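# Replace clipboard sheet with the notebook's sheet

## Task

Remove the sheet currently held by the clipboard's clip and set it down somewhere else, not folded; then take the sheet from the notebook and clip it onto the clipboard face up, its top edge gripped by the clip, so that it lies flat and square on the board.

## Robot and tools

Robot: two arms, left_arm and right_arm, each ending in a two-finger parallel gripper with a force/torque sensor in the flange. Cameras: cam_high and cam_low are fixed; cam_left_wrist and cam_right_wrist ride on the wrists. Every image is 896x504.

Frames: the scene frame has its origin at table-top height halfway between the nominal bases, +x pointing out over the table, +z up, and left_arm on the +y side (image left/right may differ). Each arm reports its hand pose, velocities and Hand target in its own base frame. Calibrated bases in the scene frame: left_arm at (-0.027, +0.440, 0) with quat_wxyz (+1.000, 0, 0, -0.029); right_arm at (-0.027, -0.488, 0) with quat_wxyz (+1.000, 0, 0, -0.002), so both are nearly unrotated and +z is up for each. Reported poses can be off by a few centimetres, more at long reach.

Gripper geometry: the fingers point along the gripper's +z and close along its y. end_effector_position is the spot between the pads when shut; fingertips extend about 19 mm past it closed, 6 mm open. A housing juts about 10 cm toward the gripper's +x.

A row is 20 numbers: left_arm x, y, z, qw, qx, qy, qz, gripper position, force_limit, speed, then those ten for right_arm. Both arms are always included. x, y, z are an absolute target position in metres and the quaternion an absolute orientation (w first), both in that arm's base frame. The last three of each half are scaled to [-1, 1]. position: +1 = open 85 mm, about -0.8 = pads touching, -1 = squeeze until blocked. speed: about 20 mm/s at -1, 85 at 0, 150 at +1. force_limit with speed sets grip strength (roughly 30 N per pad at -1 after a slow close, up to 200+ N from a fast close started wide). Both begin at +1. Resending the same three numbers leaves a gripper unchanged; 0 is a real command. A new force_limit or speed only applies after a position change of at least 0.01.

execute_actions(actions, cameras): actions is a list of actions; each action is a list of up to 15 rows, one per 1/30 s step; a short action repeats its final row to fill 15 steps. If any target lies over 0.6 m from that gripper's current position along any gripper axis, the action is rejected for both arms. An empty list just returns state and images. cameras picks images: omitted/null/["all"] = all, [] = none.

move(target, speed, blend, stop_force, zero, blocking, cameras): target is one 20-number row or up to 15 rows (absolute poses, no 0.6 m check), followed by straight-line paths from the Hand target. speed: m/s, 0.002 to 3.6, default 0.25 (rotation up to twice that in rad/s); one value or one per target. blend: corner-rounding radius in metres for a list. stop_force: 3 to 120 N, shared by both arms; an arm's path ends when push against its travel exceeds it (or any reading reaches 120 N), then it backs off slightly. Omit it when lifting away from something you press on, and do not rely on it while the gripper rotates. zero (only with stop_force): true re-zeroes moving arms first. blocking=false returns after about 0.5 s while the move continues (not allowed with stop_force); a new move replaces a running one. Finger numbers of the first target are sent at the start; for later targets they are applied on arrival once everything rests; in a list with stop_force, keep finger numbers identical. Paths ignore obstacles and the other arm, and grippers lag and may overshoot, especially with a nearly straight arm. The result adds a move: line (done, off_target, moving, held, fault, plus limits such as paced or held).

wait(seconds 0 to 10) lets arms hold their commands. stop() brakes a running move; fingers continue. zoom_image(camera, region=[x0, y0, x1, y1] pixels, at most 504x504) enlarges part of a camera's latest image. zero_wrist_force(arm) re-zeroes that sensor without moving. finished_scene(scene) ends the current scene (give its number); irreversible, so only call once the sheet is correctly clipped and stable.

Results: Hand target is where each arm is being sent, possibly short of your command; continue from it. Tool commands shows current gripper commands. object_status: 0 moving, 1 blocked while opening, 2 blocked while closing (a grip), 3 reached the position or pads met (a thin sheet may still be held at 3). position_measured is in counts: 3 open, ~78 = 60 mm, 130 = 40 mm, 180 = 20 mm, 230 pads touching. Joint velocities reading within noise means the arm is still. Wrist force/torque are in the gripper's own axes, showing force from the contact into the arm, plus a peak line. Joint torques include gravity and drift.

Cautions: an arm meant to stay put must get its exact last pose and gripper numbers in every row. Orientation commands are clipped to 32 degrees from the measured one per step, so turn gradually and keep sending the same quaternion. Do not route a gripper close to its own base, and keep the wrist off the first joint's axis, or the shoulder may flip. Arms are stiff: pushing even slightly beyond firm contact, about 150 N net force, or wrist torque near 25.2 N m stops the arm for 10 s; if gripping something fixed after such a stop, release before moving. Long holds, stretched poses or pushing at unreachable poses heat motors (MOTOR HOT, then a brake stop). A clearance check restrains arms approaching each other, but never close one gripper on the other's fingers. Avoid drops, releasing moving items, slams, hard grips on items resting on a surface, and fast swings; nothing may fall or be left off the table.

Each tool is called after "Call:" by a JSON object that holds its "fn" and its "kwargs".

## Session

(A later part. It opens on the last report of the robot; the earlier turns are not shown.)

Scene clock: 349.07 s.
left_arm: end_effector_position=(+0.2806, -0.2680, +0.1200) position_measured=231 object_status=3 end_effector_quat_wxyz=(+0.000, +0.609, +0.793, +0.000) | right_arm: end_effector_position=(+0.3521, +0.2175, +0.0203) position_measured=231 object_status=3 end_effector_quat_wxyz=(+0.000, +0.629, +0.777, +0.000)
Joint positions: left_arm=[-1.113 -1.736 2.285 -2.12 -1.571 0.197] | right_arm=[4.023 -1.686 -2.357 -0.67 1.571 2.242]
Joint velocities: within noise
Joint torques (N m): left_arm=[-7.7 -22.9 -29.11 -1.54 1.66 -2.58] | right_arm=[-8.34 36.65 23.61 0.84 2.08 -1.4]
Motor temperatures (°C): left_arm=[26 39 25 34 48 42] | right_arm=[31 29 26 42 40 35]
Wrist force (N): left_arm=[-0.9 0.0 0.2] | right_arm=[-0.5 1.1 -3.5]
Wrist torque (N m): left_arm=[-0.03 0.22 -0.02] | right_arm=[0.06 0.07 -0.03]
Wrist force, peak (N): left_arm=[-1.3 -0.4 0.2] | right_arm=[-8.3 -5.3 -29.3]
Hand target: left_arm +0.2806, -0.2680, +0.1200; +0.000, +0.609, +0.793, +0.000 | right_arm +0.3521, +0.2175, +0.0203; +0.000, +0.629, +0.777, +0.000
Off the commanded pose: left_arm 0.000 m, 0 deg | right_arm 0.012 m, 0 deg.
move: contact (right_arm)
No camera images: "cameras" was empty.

Call:
{"fn": "move", "kwargs": {"target": [0.2806,-0.268,0.12,0,0.609,0.793,0,-1,0,-1,0.391,0.035,0.0197,0,0.629,0.777,0,-1,0,-1], "speed": 0.06, "cameras": ["cam_right_wrist","cam_high"]}}

Scene clock: 357.27 s.
left_arm: end_effector_position=(+0.2806, -0.2680, +0.1200) position_measured=231 object_status=3 end_effector_quat_wxyz=(+0.000, +0.609, +0.793, +0.000) | right_arm: end_effector_position=(+0.3910, +0.0351, +0.0197) position_measured=231 object_status=3 end_effector_quat_wxyz=(+0.000, +0.629, +0.777, +0.000)
Joint positions: left_arm=[-1.113 -1.736 2.285 -2.12 -1.571 0.197] | right_arm=[3.578 -1.639 -2.413 -0.66 1.571 1.797]
Joint velocities: within noise
Joint torques (N m): left_arm=[-7.21 -22.29 -28.88 -1.75 1.55 -2.44] | right_arm=[-11.76 -5.71 11.86 -3.25 -1.61 -1.35]
Motor temperatures (°C): left_arm=[26 39 25 34 48 42] | right_arm=[30 29 26 42 40 35]
Wrist force (N): left_arm=[-1.0 -0.5 0.3] | right_arm=[12.6 -0.4 -36.8]
Wrist torque (N m): left_arm=[-0.09 0.24 -0.02] | right_arm=[0.10 0.40 -0.05]
Wrist force, peak (N): left_arm=[-1.3 -0.3 0.4] | right_arm=[11.8 -0.4 -37.6]
Hand target: left_arm +0.2806, -0.2680, +0.1200; +0.000, +0.609, +0.793, +0.000 | right_arm +0.3910, +0.0350, +0.0197; +0.000, +0.629, +0.777, +0.000
Off the commanded pose: left_arm 0.000 m, 0 deg | right_arm 0.000 m, 0 deg.
move: done
Images, in order (width x height): cam_high 896x504, cam_right_wrist 896x504.

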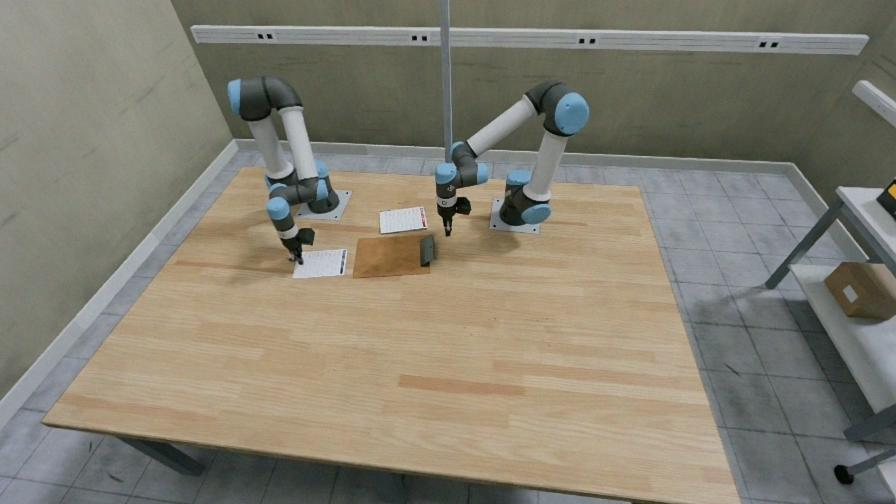

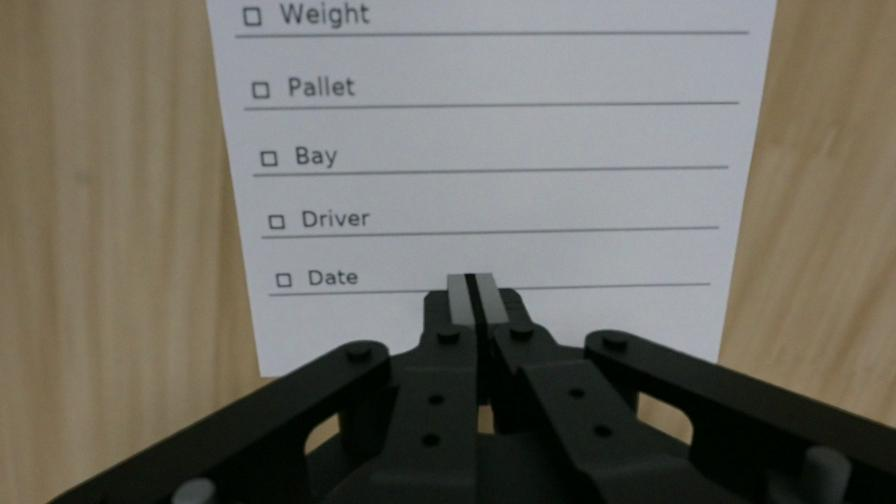

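Call:
{"fn": "move", "kwargs": {"target": [[0.40,-0.10,0.25,0,0.609,0.793,0,-1,0,-1,0.391,0.035,0.08,0,0.629,0.777,0,-1,0,-1],[0.40,-0.10,0.25,0,0.609,0.793,0,-1,0,-1,0.22,0.34,0.26,0,0.629,0.777,0,-1,0,-1]], "cameras": ["cam_right_wrist","cam_high"]}}

Scene clock: 374.03 s.
left_arm: end_effector_position=(+0.4000, -0.1000, +0.2500) position_measured=231 object_status=3 end_effector_quat_wxyz=(+0.000, +0.609, +0.793, +0.000) | right_arm: end_effector_position=(+0.2201, +0.3399, +0.2599) position_measured=231 object_status=3 end_effector_quat_wxyz=(+0.000, +0.629, +0.777, +0.000)
Joint positions: left_arm=[-0.574 -1.797 1.976 -1.749 -1.571 0.736] | right_arm=[4.473 -1.32 -1.968 -1.424 1.571 2.693]
Joint velocities: within noise
Joint torques (N m): left_arm=[9.5 -8.74 -32.55 -1.1 -1.17 3.13] | right_arm=[7.28 0.82 33.24 1.01 -2.12 1.38]
Motor temperatures (°C): left_arm=[26 39 25 34 48 42] | right_arm=[30 29 26 42 40 35]
Wrist force (N): left_arm=[-0.9 -0.2 -0.4] | right_arm=[-0.2 0.1 0.1]
Wrist torque (N m): left_arm=[-0.04 0.14 -0.01] | right_arm=[0.07 0.08 -0.01]
Wrist force, peak (N): left_arm=[-2.0 -0.9 1.1] | right_arm=[12.5 -0.2 -38.2]
Hand target: left_arm +0.4000, -0.1000, +0.2500; +0.000, +0.609, +0.793, +0.000 | right_arm +0.2200, +0.3400, +0.2600; +0.000, +0.629, +0.777, +0.000
Off the commanded pose: left_arm 0.000 m, 0 deg | right_arm 0.000 m, 0 deg.
move: done
Images, in order (width x height): cam_high 896x504, cam_right_wrist 896x504.

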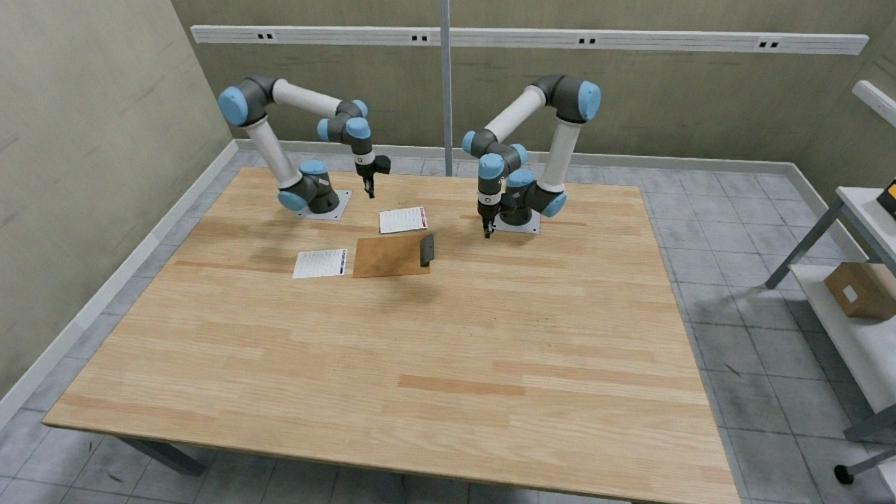

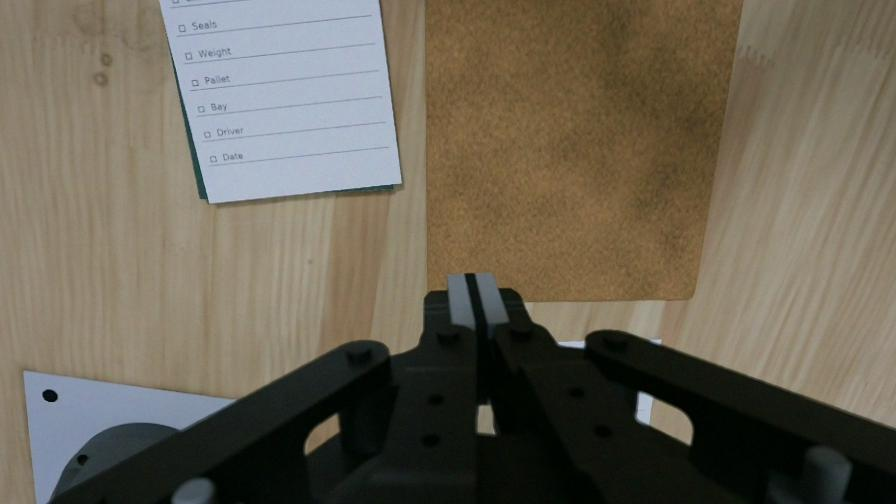

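Call:
{"fn": "move", "kwargs": {"target": [0.40,-0.10,0.25,0,0.609,0.793,0,-1,0,-1,0.0546,0.3968,0.055,0,0.589,0.808,0,-1,0,-1], "cameras": ["cam_right_wrist","cam_high"]}}

Call:
{"fn": "move", "kwargs": {"target": [0.40,-0.10,0.25,0,0.609,0.793,0,-1,0,-1,0.0546,0.3968,0.022,0,0.589,0.808,0,-1,0,-1], "cameras": ["cam_right_wrist"], "stop_force": 3, "speed": 0.006}}

Scene clock: 399.63 s.
left_arm: end_effector_position=(+0.4000, -0.1000, +0.2500) position_measured=231 object_status=3 end_effector_quat_wxyz=(+0.000, +0.609, +0.793, +0.000) | right_arm: end_effector_position=(+0.0546, +0.3968, +0.0551) position_measured=231 object_status=3 end_effector_quat_wxyz=(+0.000, +0.589, +0.808, +0.000)
Joint positions: left_arm=[-0.574 -1.797 1.976 -1.749 -1.571 0.736] | right_arm=[4.915 -1.568 -2.352 -0.792 1.571 3.033]
Joint velocities: within noise
Joint torques (N m): left_arm=[8.15 -10.14 -24.9 -1.89 -0.89 3.07] | right_arm=[8.26 5.93 7.66 5.53 -2.34 1.6]
Motor temperatures (°C): left_arm=[26 39 25 34 48 42] | right_arm=[30 29 26 42 40 35]
Wrist force (N): left_arm=[-1.0 -0.1 -0.3] | right_arm=[-0.6 0.2 0.2]
Wrist torque (N m): left_arm=[-0.02 0.17 -0.01] | right_arm=[0.09 0.10 -0.01]
Wrist force, peak (N): left_arm=[-1.4 -0.1 -0.5] | right_arm=[-0.6 0.4 -1.1]
Hand target: left_arm +0.4000, -0.1000, +0.2500; +0.000, +0.609, +0.793, +0.000 | right_arm +0.0546, +0.3968, +0.0550; +0.000, +0.589, +0.808, +0.000
Off the commanded pose: left_arm 0.000 m, 0 deg | right_arm 0.000 m, 0 deg.
move: done
Images, in order (width x height): cam_high 896x504, cam_right_wrist 896x504.

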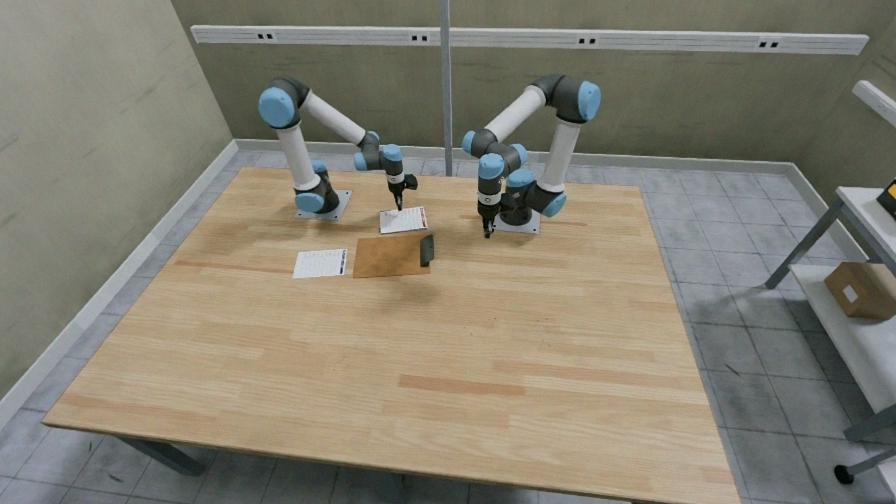

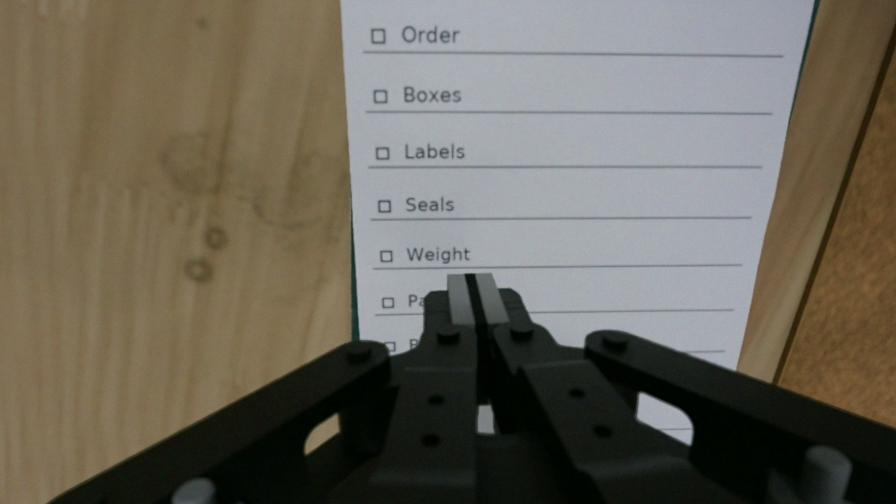

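Scene clock: 405.43 s.
left_arm: end_effector_position=(+0.4000, -0.1000, +0.2500) position_measured=231 object_status=3 end_effector_quat_wxyz=(+0.000, +0.609, +0.793, +0.000) | right_arm: end_effector_position=(+0.0546, +0.3968, +0.0282) position_measured=231 object_status=3 end_effector_quat_wxyz=(+0.000, +0.589, +0.808, +0.000)
Joint positions: left_arm=[-0.574 -1.797 1.976 -1.749 -1.571 0.736] | right_arm=[4.915 -1.635 -2.384 -0.694 1.571 3.033]
Joint velocities: within noise
Joint torques (N m): left_arm=[8.04 -11.38 -16.57 -2.71 -0.59 3.05] | right_arm=[8.67 34.54 22.95 1.16 -2.18 1.76]
Motor temperatures (°C): left_arm=[26 39 25 34 48 42] | right_arm=[30 29 26 42 40 35]
Wrist force (N): left_arm=[-1.1 -0.2 -0.3] | right_arm=[-1.6 -0.2 -7.4]
Wrist torque (N m): left_arm=[-0.03 0.17 0.00] | right_arm=[0.06 0.07 -0.01]
Wrist force, peak (N): left_arm=[-1.3 0.0 -0.4] | right_arm=[-5.9 -1.1 -22.5]
Hand target: left_arm +0.4000, -0.1000, +0.2500; +0.000, +0.609, +0.793, +0.000 | right_arm +0.0546, +0.3968, +0.0282; +0.000, +0.589, +0.808, +0.000
Off the commanded pose: left_arm 0.000 m, 0 deg | right_arm 0.006 m, 0 deg.
move: contact (right_arm)
Images, in order (width x height): cam_right_wrist 896x504.

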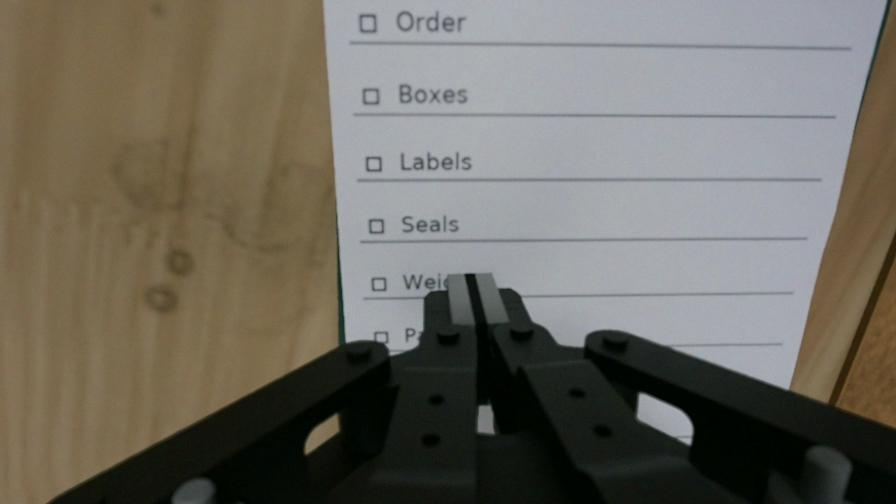

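Call:
{"fn": "move", "kwargs": {"target": [0.40,-0.10,0.25,0,0.609,0.793,0,-1,0,-1,0.084,0.393,0.0279,0,0.606,0.795,0,-1,0,-1], "cameras": ["cam_right_wrist","cam_high"], "speed": 0.04}}

Scene clock: 411.67 s.
left_arm: end_effector_position=(+0.4000, -0.1000, +0.2500) position_measured=231 object_status=3 end_effector_quat_wxyz=(+0.000, +0.609, +0.793, +0.000) | right_arm: end_effector_position=(+0.0839, +0.3930, +0.0279) position_measured=231 object_status=3 end_effector_quat_wxyz=(+0.000, +0.606, +0.795, +0.000)
Joint positions: left_arm=[-0.574 -1.797 1.976 -1.749 -1.571 0.736] | right_arm=[4.84 -1.638 -2.381 -0.693 1.571 3.001]
Joint velocities: within noise
Joint torques (N m): left_arm=[6.84 -12.13 -14.83 -3.2 -0.32 2.89] | right_arm=[-10 0.71 17.11 2.32 -0.48 -1.58]
Motor temperatures (°C): left_arm=[26 39 25 34 48 42] | right_arm=[30 29 26 42 40 35]
Wrist force (N): left_arm=[-0.9 -0.1 -0.2] | right_arm=[2.0 -6.3 -21.7]
Wrist torque (N m): left_arm=[-0.02 0.14 0.00] | right_arm=[0.22 0.13 -0.03]
Wrist force, peak (N): left_arm=[-1.3 0.1 -0.5] | right_arm=[2.0 -6.4 -22.6]
Hand target: left_arm +0.4000, -0.1000, +0.2500; +0.000, +0.609, +0.793, +0.000 | right_arm +0.0840, +0.3930, +0.0279; +0.000, +0.606, +0.795, +0.000
Off the commanded pose: left_arm 0.000 m, 0 deg | right_arm 0.000 m, 0 deg.
move: done
Images, in order (width x height): cam_high 896x504, cam_right_wrist 896x504.

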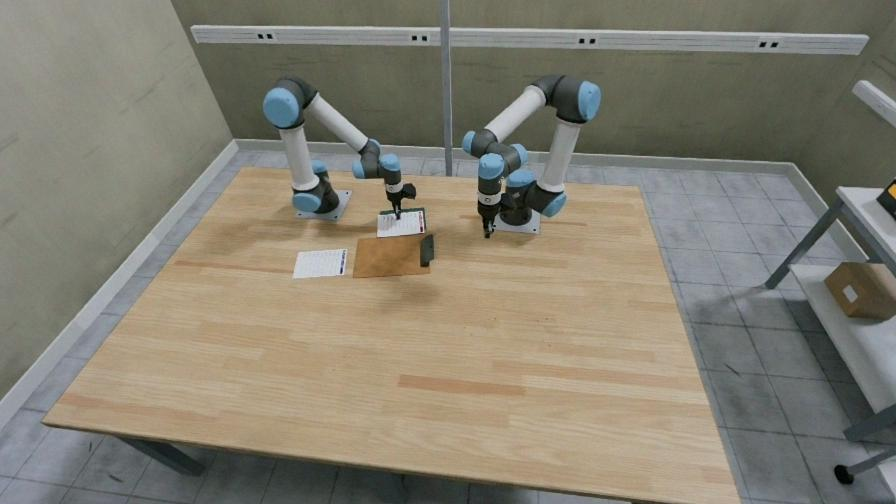

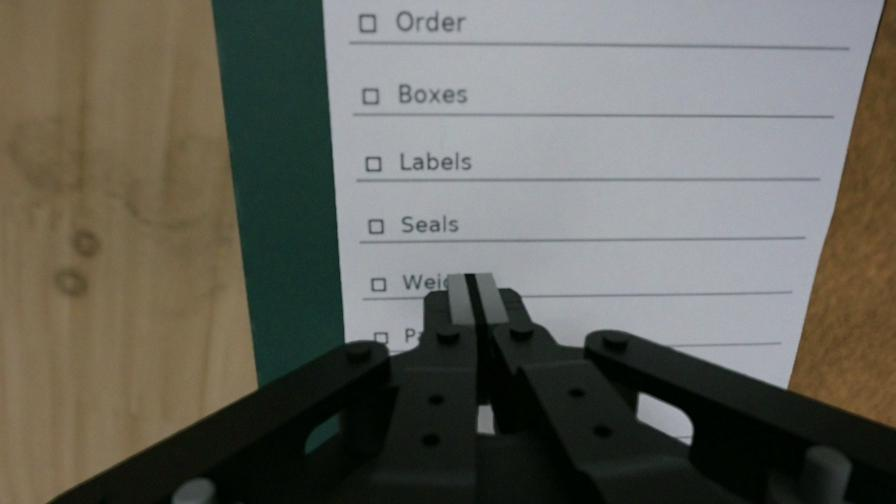

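Call:
{"fn": "move", "kwargs": {"target": [0.40,-0.10,0.25,0,0.609,0.793,0,-1,0,-1,0.139,0.385,0.0279,0,0.629,0.777,0,-1,0,-1], "cameras": ["cam_right_wrist","cam_high"], "speed": 0.05}}

Scene clock: 424.10 s.
left_arm: end_effector_position=(+0.4000, -0.1000, +0.2500) position_measured=231 object_status=3 end_effector_quat_wxyz=(+0.000, +0.609, +0.793, +0.000) | right_arm: end_effector_position=(+0.1389, +0.3850, +0.0279) position_measured=231 object_status=3 end_effector_quat_wxyz=(+0.000, +0.629, +0.777, +0.000)
Joint positions: left_arm=[-0.574 -1.797 1.976 -1.749 -1.571 0.736] | right_arm=[4.698 -1.656 -2.361 -0.696 1.571 2.917]
Joint velocities: within noise
Joint torques (N m): left_arm=[6.43 -13.63 -15.17 -3.77 0.04 2.89] | right_arm=[-13.12 -1.22 19.35 -1.29 0.1 -1.45]
Motor temperatures (°C): left_arm=[26 39 25 34 48 42] | right_arm=[30 29 26 42 40 35]
Wrist force (N): left_arm=[-1.0 0.1 -0.5] | right_arm=[1.7 -7.0 -23.4]
Wrist torque (N m): left_arm=[0.00 0.15 -0.01] | right_arm=[0.21 0.18 -0.02]
Wrist force, peak (N): left_arm=[-1.5 -0.1 -0.2] | right_arm=[1.9 -7.0 -24.1]
Hand target: left_arm +0.4000, -0.1000, +0.2500; +0.000, +0.609, +0.793, +0.000 | right_arm +0.1390, +0.3850, +0.0279; +0.000, +0.629, +0.777, +0.000
Off the commanded pose: left_arm 0.000 m, 0 deg | right_arm 0.000 m, 0 deg.
move: done
Images, in order (width x height): cam_high 896x504, cam_right_wrist 896x504.

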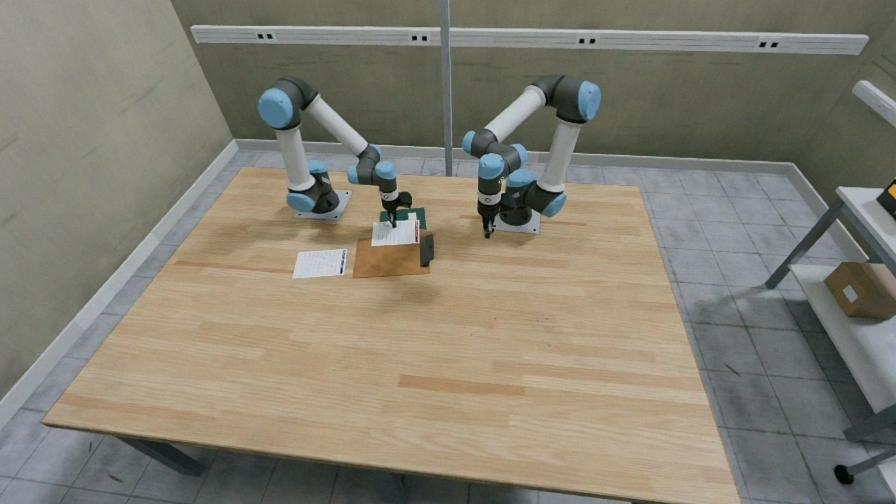

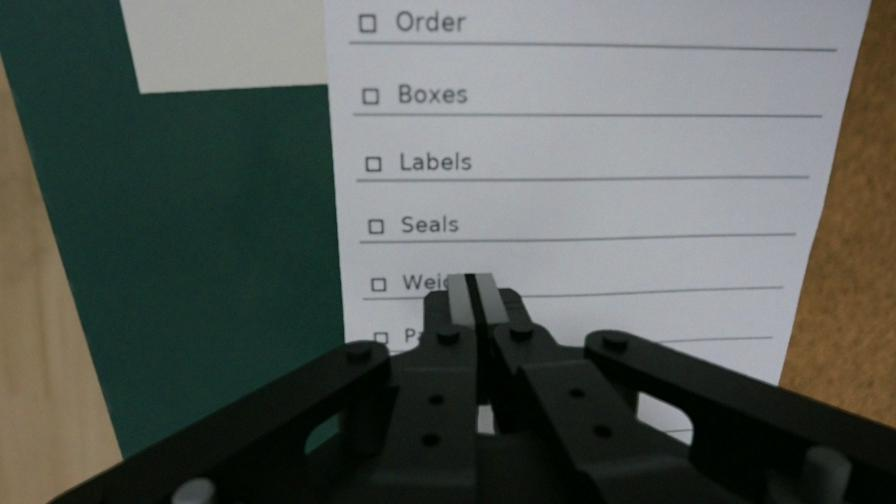

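Call:
{"fn": "move", "kwargs": {"target": [[0.40,-0.10,0.25,0,0.609,0.793,0,-1,0,-1,0.139,0.385,0.08,0,0.629,0.777,0,-1,0,-1],[0.40,-0.10,0.25,0,0.609,0.793,0,-1,0,-1,0.2257,0.4097,0.08,0,0.629,0.777,0,-1,0,-1],[0.40,-0.10,0.25,0,0.609,0.793,0,-1,0,-1,0.2257,0.4097,0.04,0,0.629,0.777,0,-1,0,-1]], "cameras": ["cam_right_wrist"]}}

Call:
{"fn": "move", "kwargs": {"target": [0.40,-0.10,0.25,0,0.609,0.793,0,-1,0,-1,0.2257,0.4097,0.012,0,0.629,0.777,0,-1,0,-1], "cameras": ["cam_right_wrist"], "stop_force": 3, "speed": 0.006}}

Scene clock: 436.20 s.
left_arm: end_effector_position=(+0.4000, -0.1000, +0.2500) position_measured=231 object_status=3 end_effector_quat_wxyz=(+0.000, +0.609, +0.793, +0.000) | right_arm: end_effector_position=(+0.2257, +0.4097, +0.0401) position_measured=231 object_status=3 end_effector_quat_wxyz=(+0.000, +0.629, +0.777, +0.000)
Joint positions: left_arm=[-0.574 -1.797 1.976 -1.749 -1.571 0.736] | right_arm=[4.498 -1.754 -2.195 -0.764 1.571 2.717]
Joint velocities: within noise
Joint torques (N m): left_arm=[5.46 -14.68 -15.95 -4.58 0.3 2.75] | right_arm=[-8.89 14.34 7.59 5.48 2.27 -1.82]
Motor temperatures (°C): left_arm=[26 39 25 34 48 42] | right_arm=[30 29 26 42 40 35]
Wrist force (N): left_arm=[-1.2 -0.1 -0.1] | right_arm=[-0.3 0.0 0.1]
Wrist torque (N m): left_arm=[-0.02 0.19 -0.01] | right_arm=[0.07 0.09 -0.02]
Wrist force, peak (N): left_arm=[-1.3 -0.3 -0.5] | right_arm=[2.1 -7.1 -24.5]
Hand target: left_arm +0.4000, -0.1000, +0.2500; +0.000, +0.609, +0.793, +0.000 | right_arm +0.2257, +0.4097, +0.0400; +0.000, +0.629, +0.777, +0.000
Off the commanded pose: left_arm 0.000 m, 0 deg | right_arm 0.000 m, 0 deg.
move: done
Images, in order (width x height): cam_right_wrist 896x504.

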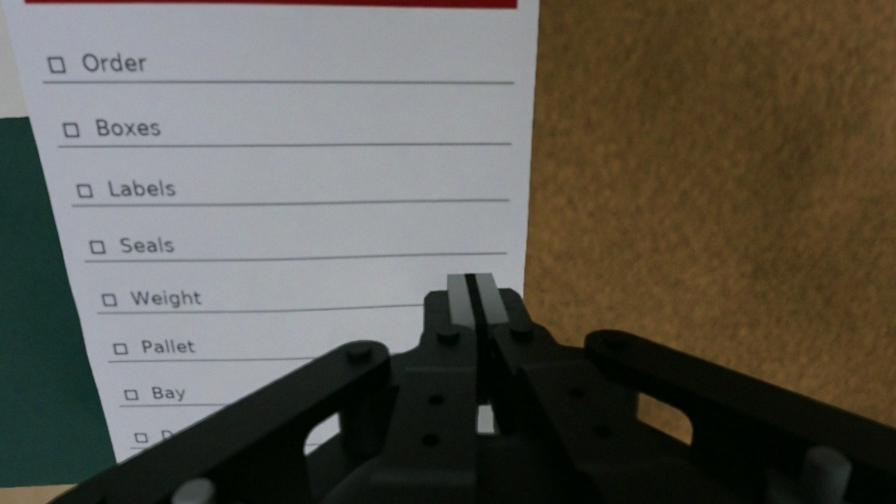

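Scene clock: 440.27 s.
left_arm: end_effector_position=(+0.4000, -0.1000, +0.2500) position_measured=231 object_status=3 end_effector_quat_wxyz=(+0.000, +0.609, +0.793, +0.000) | right_arm: end_effector_position=(+0.2257, +0.4097, +0.0236) position_measured=231 object_status=3 end_effector_quat_wxyz=(+0.000, +0.629, +0.777, +0.000)
Joint positions: left_arm=[-0.574 -1.797 1.976 -1.749 -1.571 0.736] | right_arm=[4.498 -1.79 -2.21 -0.713 1.571 2.717]
Joint velocities: within noise
Joint torques (N m): left_arm=[5.38 -16.09 -15.99 -4.69 0.64 2.84] | right_arm=[-3.73 42.21 23.35 1.24 1.55 -1.39]
Motor temperatures (°C): left_arm=[26 39 25 34 48 42] | right_arm=[30 29 26 42 40 35]
Wrist force (N): left_arm=[-1.0 -0.1 -0.2] | right_arm=[-0.1 -0.2 -5.4]
Wrist torque (N m): left_arm=[-0.02 0.16 -0.01] | right_arm=[0.06 0.06 -0.01]
Wrist force, peak (N): left_arm=[-1.5 0.1 -0.2] | right_arm=[-2.9 -1.6 -19.0]
Hand target: left_arm +0.4000, -0.1000, +0.2500; +0.000, +0.609, +0.793, +0.000 | right_arm +0.2257, +0.4097, +0.0236; +0.000, +0.629, +0.777, +0.000
Off the commanded pose: left_arm 0.000 m, 0 deg | right_arm 0.012 m, 0 deg.
move: contact (right_arm)
Images, in order (width x height): cam_right_wrist 896x504.

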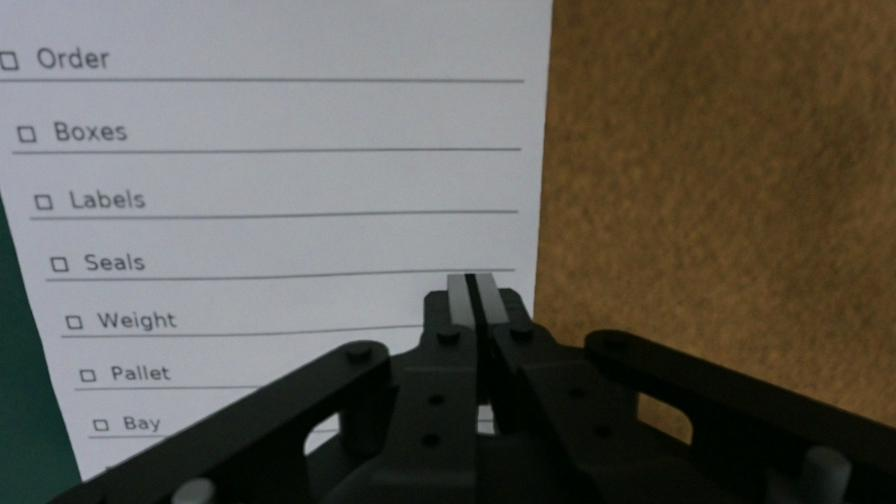

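Call:
{"fn": "move", "kwargs": {"target": [0.40,-0.10,0.25,0,0.609,0.793,0,-1,0,-1,0.353,0.4214,0.0233,0,0.629,0.777,0,-1,0,-1], "cameras": ["cam_right_wrist","cam_high"], "speed": 0.05}}

Call:
{"fn": "move", "kwargs": {"target": [[0.40,-0.10,0.25,0,0.609,0.793,0,-1,0,-1,0.353,0.4214,0.1,0,0.629,0.777,0,-1,0,-1],[0.40,-0.10,0.25,0,0.609,0.793,0,-1,0,-1,0.31,0.30,0.26,0,0.629,0.777,0,-1,0,-1]], "cameras": ["cam_right_wrist","cam_high"]}}

Scene clock: 457.27 s.
left_arm: end_effector_position=(+0.4000, -0.1000, +0.2500) position_measured=231 object_status=3 end_effector_quat_wxyz=(+0.000, +0.609, +0.793, +0.000) | right_arm: end_effector_position=(+0.3528, +0.4214, +0.0233) position_measured=231 object_status=3 end_effector_quat_wxyz=(+0.000, +0.629, +0.777, +0.000)
Joint positions: left_arm=[-0.574 -1.797 1.976 -1.749 -1.571 0.736] | right_arm=[4.26 -1.947 -1.98 -0.785 1.571 2.48]
Joint velocities: within noise
Joint torques (N m): left_arm=[4.44 -17.06 -16.88 -4.65 0.96 2.69] | right_arm=[-13.32 3.37 16.74 -0.46 -0.7 -1.64]
Motor temperatures (°C): left_arm=[26 39 25 34 48 42] | right_arm=[30 29 26 41 40 35]
Wrist force (N): left_arm=[-1.0 0.0 -0.6] | right_arm=[0.4 -12.6 -42.2]
Wrist torque (N m): left_arm=[0.00 0.17 -0.01] | right_arm=[0.42 0.05 -0.05]
Wrist force, peak (N): left_arm=[-1.4 -0.1 -0.4] | right_arm=[0.4 -12.6 -42.2]
Hand target: left_arm +0.4000, -0.1000, +0.2500; +0.000, +0.609, +0.793, +0.000 | right_arm +0.3530, +0.4214, +0.0233; +0.000, +0.629, +0.777, +0.000
Off the commanded pose: left_arm 0.000 m, 0 deg | right_arm 0.000 m, 0 deg.
move: done
Images, in order (width x height): cam_high 896x504, cam_right_wrist 896x504.

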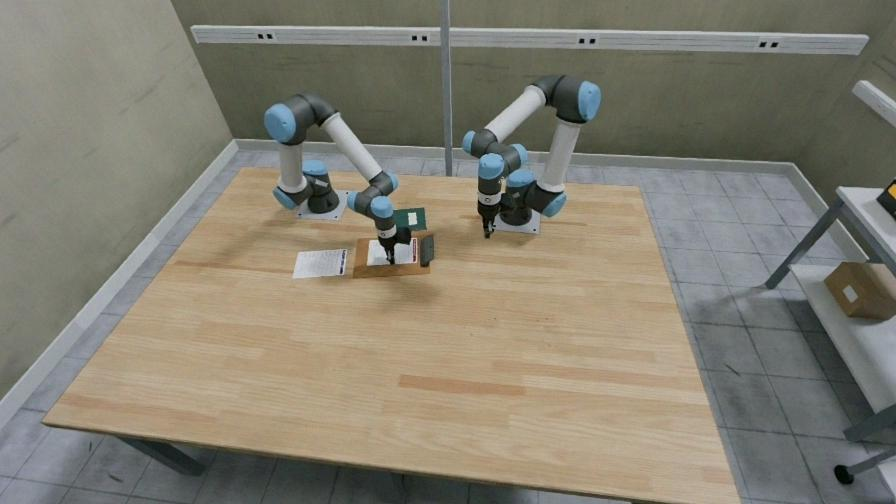

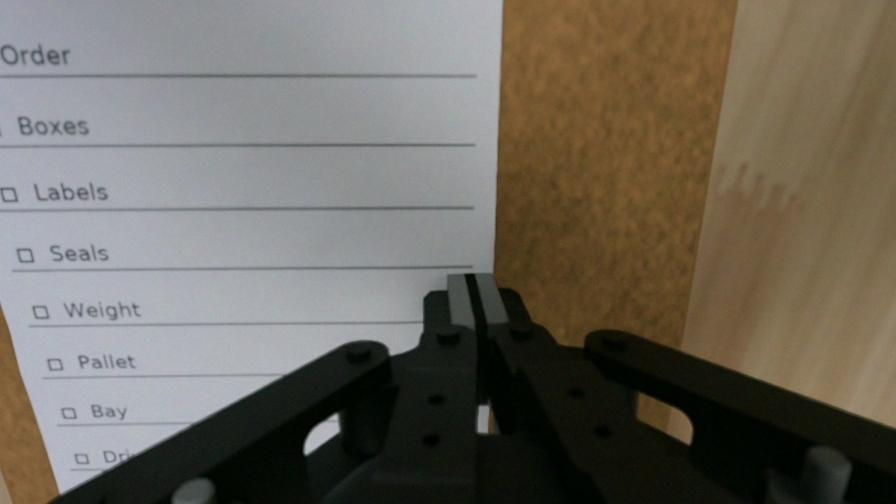

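Scene clock: 459.23 s.
left_arm: end_effector_position=(+0.4000, -0.1000, +0.2500) position_measured=231 object_status=3 end_effector_quat_wxyz=(+0.000, +0.609, +0.793, +0.000) | right_arm: end_effector_position=(+0.3100, +0.3001, +0.2599) position_measured=231 object_status=3 end_effector_quat_wxyz=(+0.000, +0.629, +0.777, +0.000)
Joint positions: left_arm=[-0.574 -1.797 1.976 -1.749 -1.571 0.736] | right_arm=[4.225 -1.39 -1.915 -1.408 1.571 2.444]
Joint velocities: within noise
Joint torques (N m): left_arm=[4.6 -17.49 -16.22 -4.64 1.07 2.59] | right_arm=[-8.08 32.93 33.52 1.03 -2.04 -1.53]
Motor temperatures (°C): left_arm=[26 39 25 34 48 42] | right_arm=[30 29 26 41 40 35]
Wrist force (N): left_arm=[-1.1 0.0 -0.3] | right_arm=[0.0 -0.1 0.0]
Wrist torque (N m): left_arm=[-0.02 0.17 -0.01] | right_arm=[0.10 -0.01 -0.02]
Wrist force, peak (N): left_arm=[-1.3 -0.1 -0.5] | right_arm=[1.5 -8.9 -39.5]
Hand target: left_arm +0.4000, -0.1000, +0.2500; +0.000, +0.609, +0.793, +0.000 | right_arm +0.3100, +0.3000, +0.2600; +0.000, +0.629, +0.777, +0.000
Off the commanded pose: left_arm 0.000 m, 0 deg | right_arm 0.000 m, 0 deg.
move: done
Images, in order (width x height): cam_high 896x504, cam_right_wrist 896x504.

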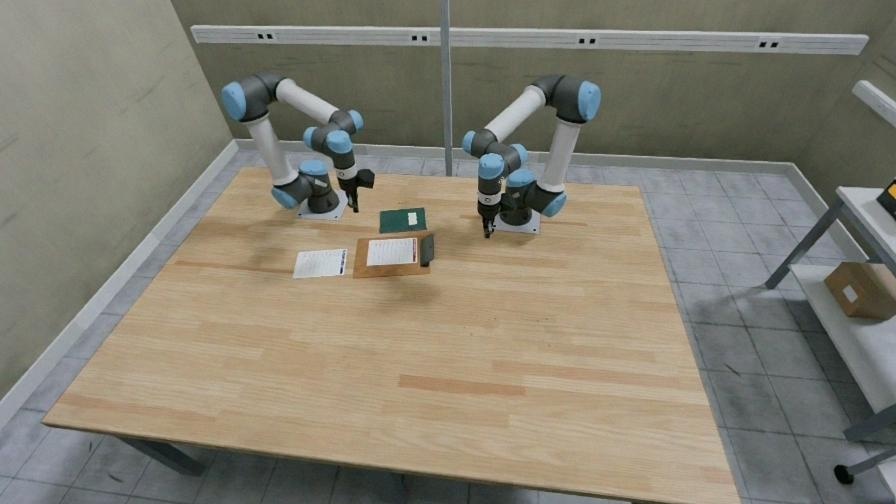

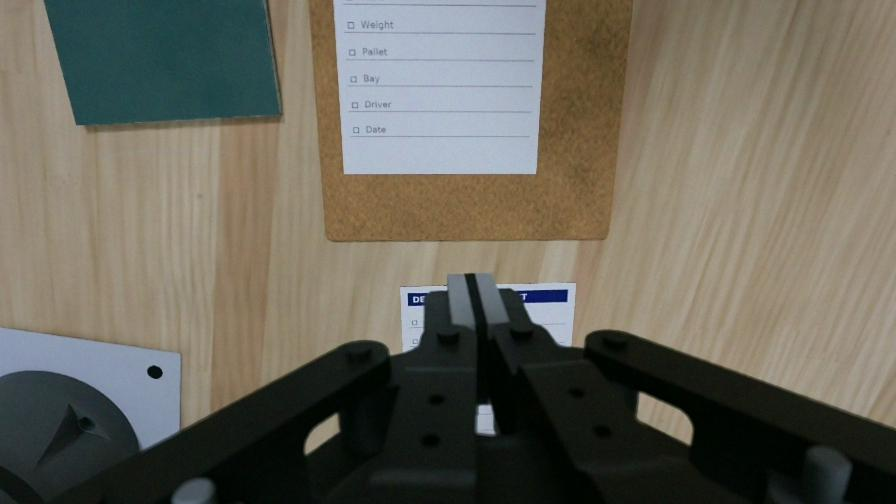

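Call:
{"fn": "move", "kwargs": {"target": [0.293,-0.314,0.12,0,0.609,0.793,0,-1,0,-1,0.31,0.30,0.26,0,0.629,0.777,0,-1,0,-1], "cameras": ["cam_left_wrist","cam_low"]}}

Scene clock: 482.03 s.
left_arm: end_effector_position=(+0.2930, -0.3138, +0.1201) position_measured=231 object_status=3 end_effector_quat_wxyz=(+0.000, +0.609, +0.793, +0.000) | right_arm: end_effector_position=(+0.3100, +0.3000, +0.2600) position_measured=231 object_status=3 end_effector_quat_wxyz=(+0.000, +0.629, +0.777, +0.000)
Joint positions: left_arm=[-1.135 -1.625 2.189 -2.135 -1.571 0.174] | right_arm=[4.225 -1.39 -1.914 -1.408 1.571 2.444]
Joint velocities: within noise
Joint torques (N m): left_arm=[-8.36 -12.69 -32.07 -4.83 1.73 -2.97] | right_arm=[-6.59 33.08 27.78 1.45 -2.04 -1.49]
Motor temperatures (°C): left_arm=[26 39 25 34 48 42] | right_arm=[30 29 26 41 40 35]
Wrist force (N): left_arm=[-0.9 -0.1 0.3] | right_arm=[0.0 -0.2 0.1]
Wrist torque (N m): left_arm=[-0.06 0.21 -0.01] | right_arm=[0.07 0.00 -0.03]
Wrist force, peak (N): left_arm=[-1.8 -1.1 1.0] | right_arm=[-0.3 -0.6 0.4]
Hand target: left_arm +0.2930, -0.3140, +0.1200; +0.000, +0.609, +0.793, +0.000 | right_arm +0.3100, +0.3000, +0.2600; +0.000, +0.629, +0.777, +0.000
Off the commanded pose: left_arm 0.000 m, 0 deg | right_arm 0.000 m, 0 deg.
move: done
Images, in order (width x height): cam_low 896x504, cam_left_wrist 896x504.

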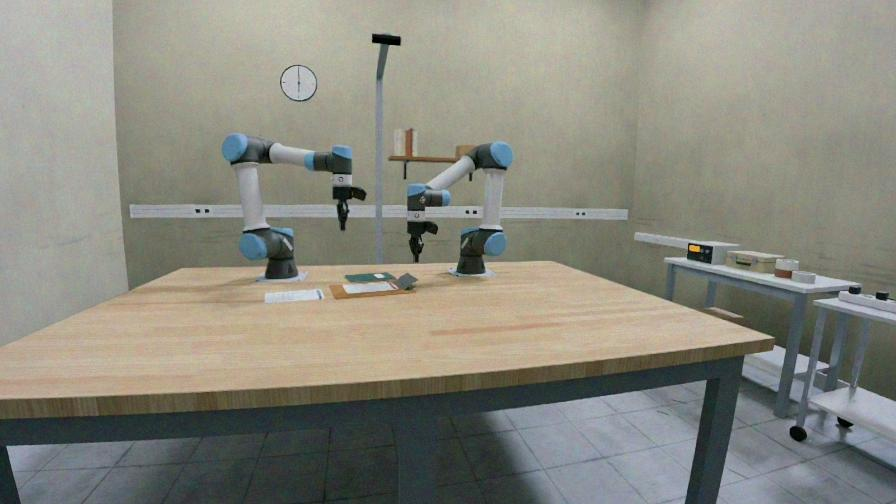

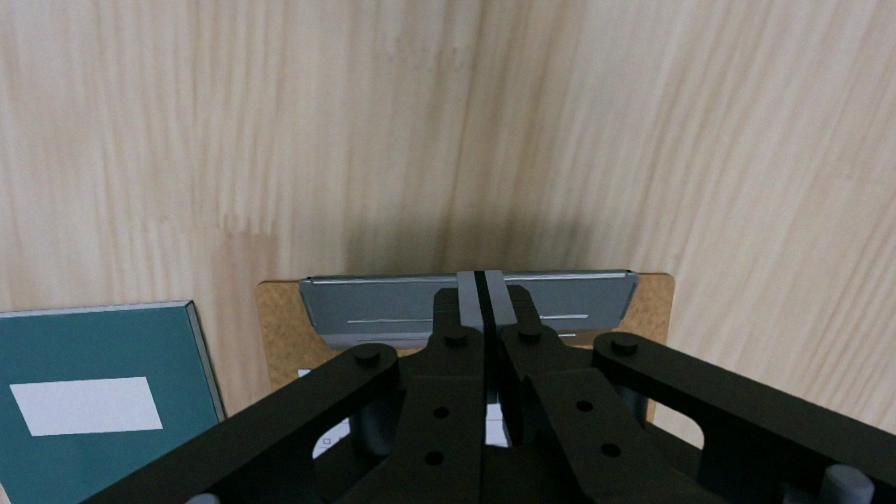

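Call:
{"fn": "move", "kwargs": {"target": [[0.2985,-0.3347,0.12,0,0.609,0.793,0,-1,0,-1,0.2784,0.3812,0.12,0,0.629,0.777,0,-1,0,-1],[0.2985,-0.3347,0.068,0,0.609,0.793,0,-1,0,-1,0.2784,0.3812,0.04,0,0.629,0.777,0,-1,0,-1]], "cameras": ["cam_left_wrist"], "speed": 0.12}}

Call:
{"fn": "move", "kwargs": {"target": [[0.2985,-0.3347,0.062,0,0.609,0.793,0,-1,0,-1,0.2784,0.3812,0.04,0,0.629,0.777,0,-1,0,-1],[0.2964,-0.327,0.037,0,0.609,0.793,0,-1,0,-1,0.2784,0.3812,0.04,0,0.629,0.777,0,-1,0,-1]], "speed": 0.02}}

Call:
{"fn": "zoom_image", "kwargs": {"camera": "cam_low", "region": [320, 250, 430, 310]}}

Scene clock: 500.63 s.
left_arm: end_effector_position=(+0.2985, -0.3347, +0.0681) position_measured=231 object_status=3 end_effector_quat_wxyz=(+0.000, +0.609, +0.793, +0.000) | right_arm: end_effector_position=(+0.2784, +0.3812, +0.0401) position_measured=231 object_status=3 end_effector_quat_wxyz=(+0.000, +0.629, +0.777, +0.000)
Joint positions: left_arm=[-1.144 -1.487 2.215 -2.299 -1.571 0.165] | right_arm=[4.368 -1.763 -2.183 -0.766 1.571 2.587]
Joint velocities: within noise
Joint torques (N m): left_arm=[8.37 -17.64 -7.5 -5.13 1.39 2.9] | right_arm=[-8.18 14.19 7.15 5.36 -2.05 -1.66]
Motor temperatures (°C): left_arm=[26 39 25 34 47 41] | right_arm=[30 29 26 41 40 35]
Wrist force (N): left_arm=[-1.2 -0.4 0.3] | right_arm=[-0.3 -0.1 0.5]
Wrist torque (N m): left_arm=[-0.08 0.27 -0.02] | right_arm=[0.06 0.08 -0.04]
Wrist force, peak (N): left_arm=[-1.3 -0.1 -0.7] | right_arm=[-0.8 -0.1 -1.0]
Hand target: left_arm +0.2985, -0.3347, +0.0680; +0.000, +0.609, +0.793, +0.000 | right_arm +0.2784, +0.3812, +0.0400; +0.000, +0.629, +0.777, +0.000
Off the commanded pose: left_arm 0.000 m, 0 deg | right_arm 0.000 m, 0 deg.
move: done
Images, in order (width x height): cam_left_wrist 896x504.

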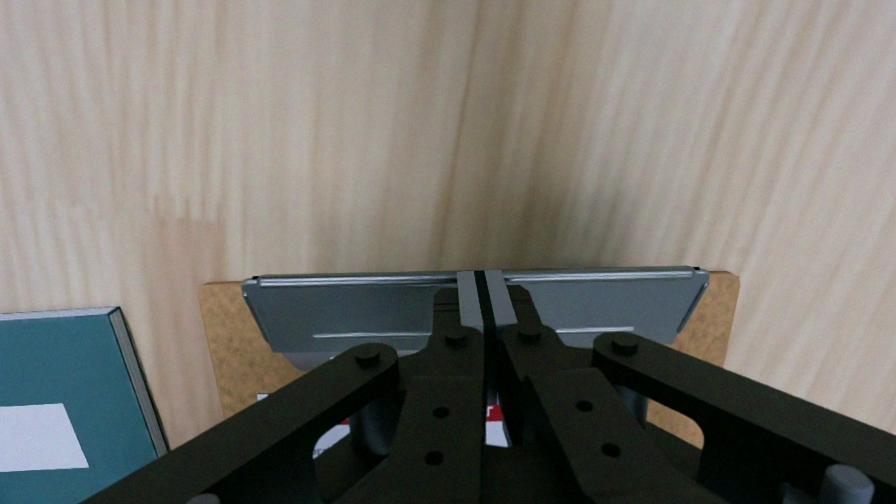

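Scene clock: 502.67 s.
left_arm: end_effector_position=(+0.2964, -0.3270, +0.0371) position_measured=231 object_status=3 end_effector_quat_wxyz=(+0.000, +0.609, +0.793, +0.000) | right_arm: end_effector_position=(+0.2784, +0.3812, +0.0400) position_measured=231 object_status=3 end_effector_quat_wxyz=(+0.000, +0.629, +0.777, +0.000)
Joint positions: left_arm=[-1.141 -1.437 2.268 -2.402 -1.571 0.169] | right_arm=[4.368 -1.763 -2.183 -0.766 1.571 2.587]
Joint velocities: within noise
Joint torques (N m): left_arm=[10.39 -7.98 2.98 -1.92 0.64 3.16] | right_arm=[-7.2 14.75 9.21 4.89 -1.88 -1.42]
Motor temperatures (°C): left_arm=[26 39 25 34 47 41] | right_arm=[30 29 26 41 40 34]
Wrist force (N): left_arm=[-4.4 -0.1 -21.6] | right_arm=[-0.5 0.0 0.1]
Wrist torque (N m): left_arm=[-0.02 0.02 -0.06] | right_arm=[0.07 0.10 -0.03]
Wrist force, peak (N): left_arm=[-5.5 -0.5 -22.0] | right_arm=[-0.6 -0.3 0.4]
Hand target: left_arm +0.2964, -0.3270, +0.0370; +0.000, +0.609, +0.793, +0.000 | right_arm +0.2784, +0.3812, +0.0400; +0.000, +0.629, +0.777, +0.000
Off the commanded pose: left_arm 0.000 m, 0 deg | right_arm 0.000 m, 0 deg.
move: done

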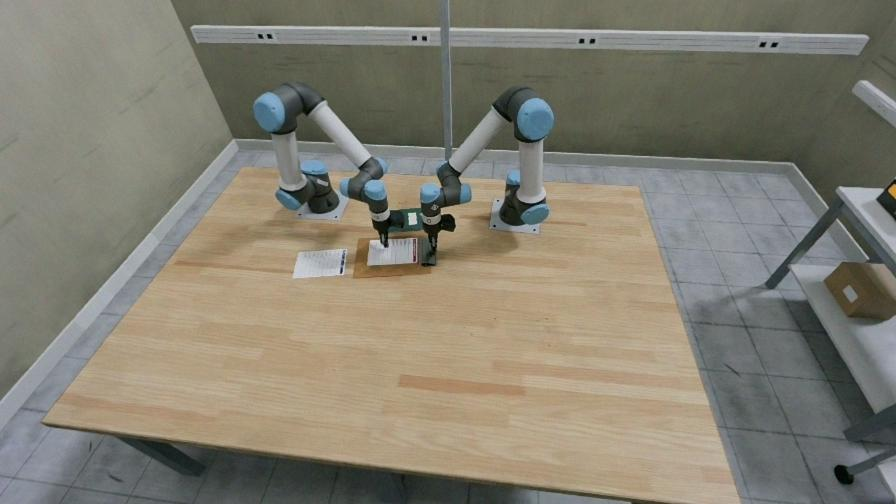

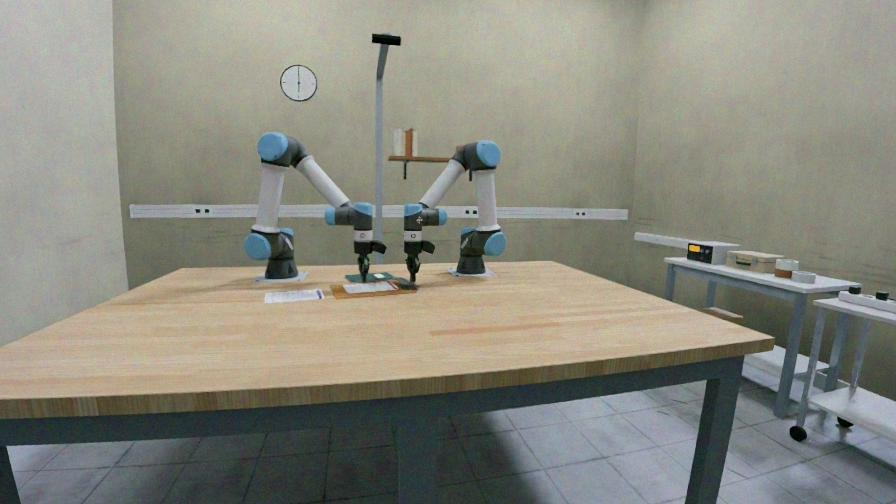

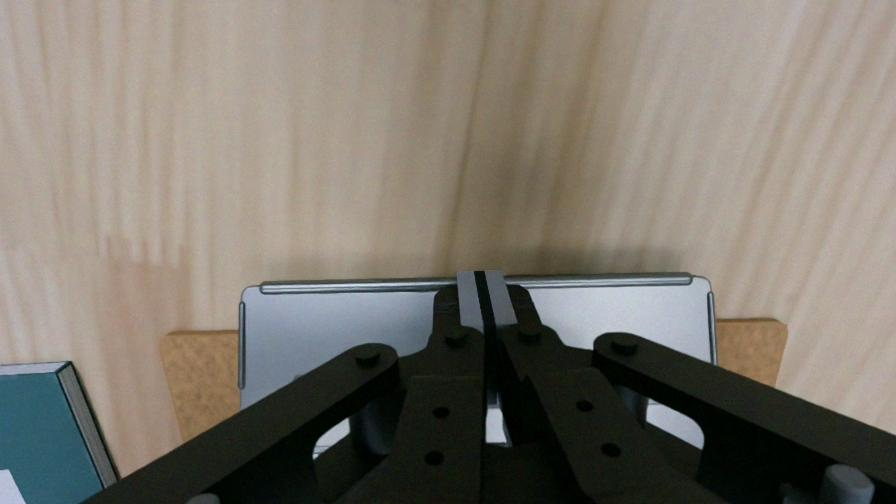

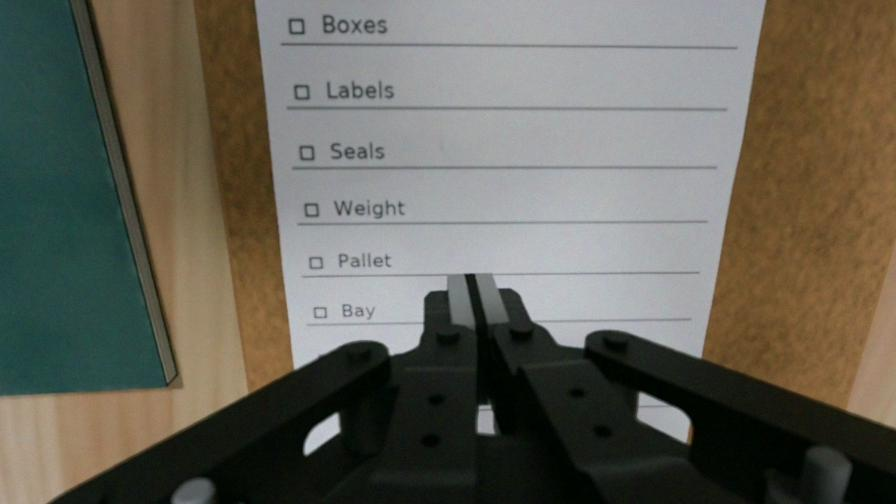

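Scaled by 4.582.

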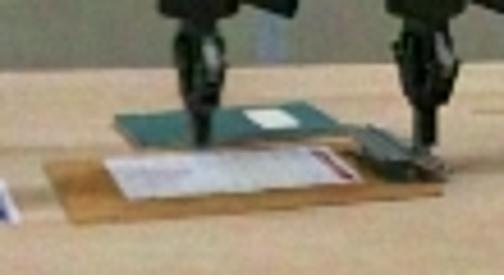

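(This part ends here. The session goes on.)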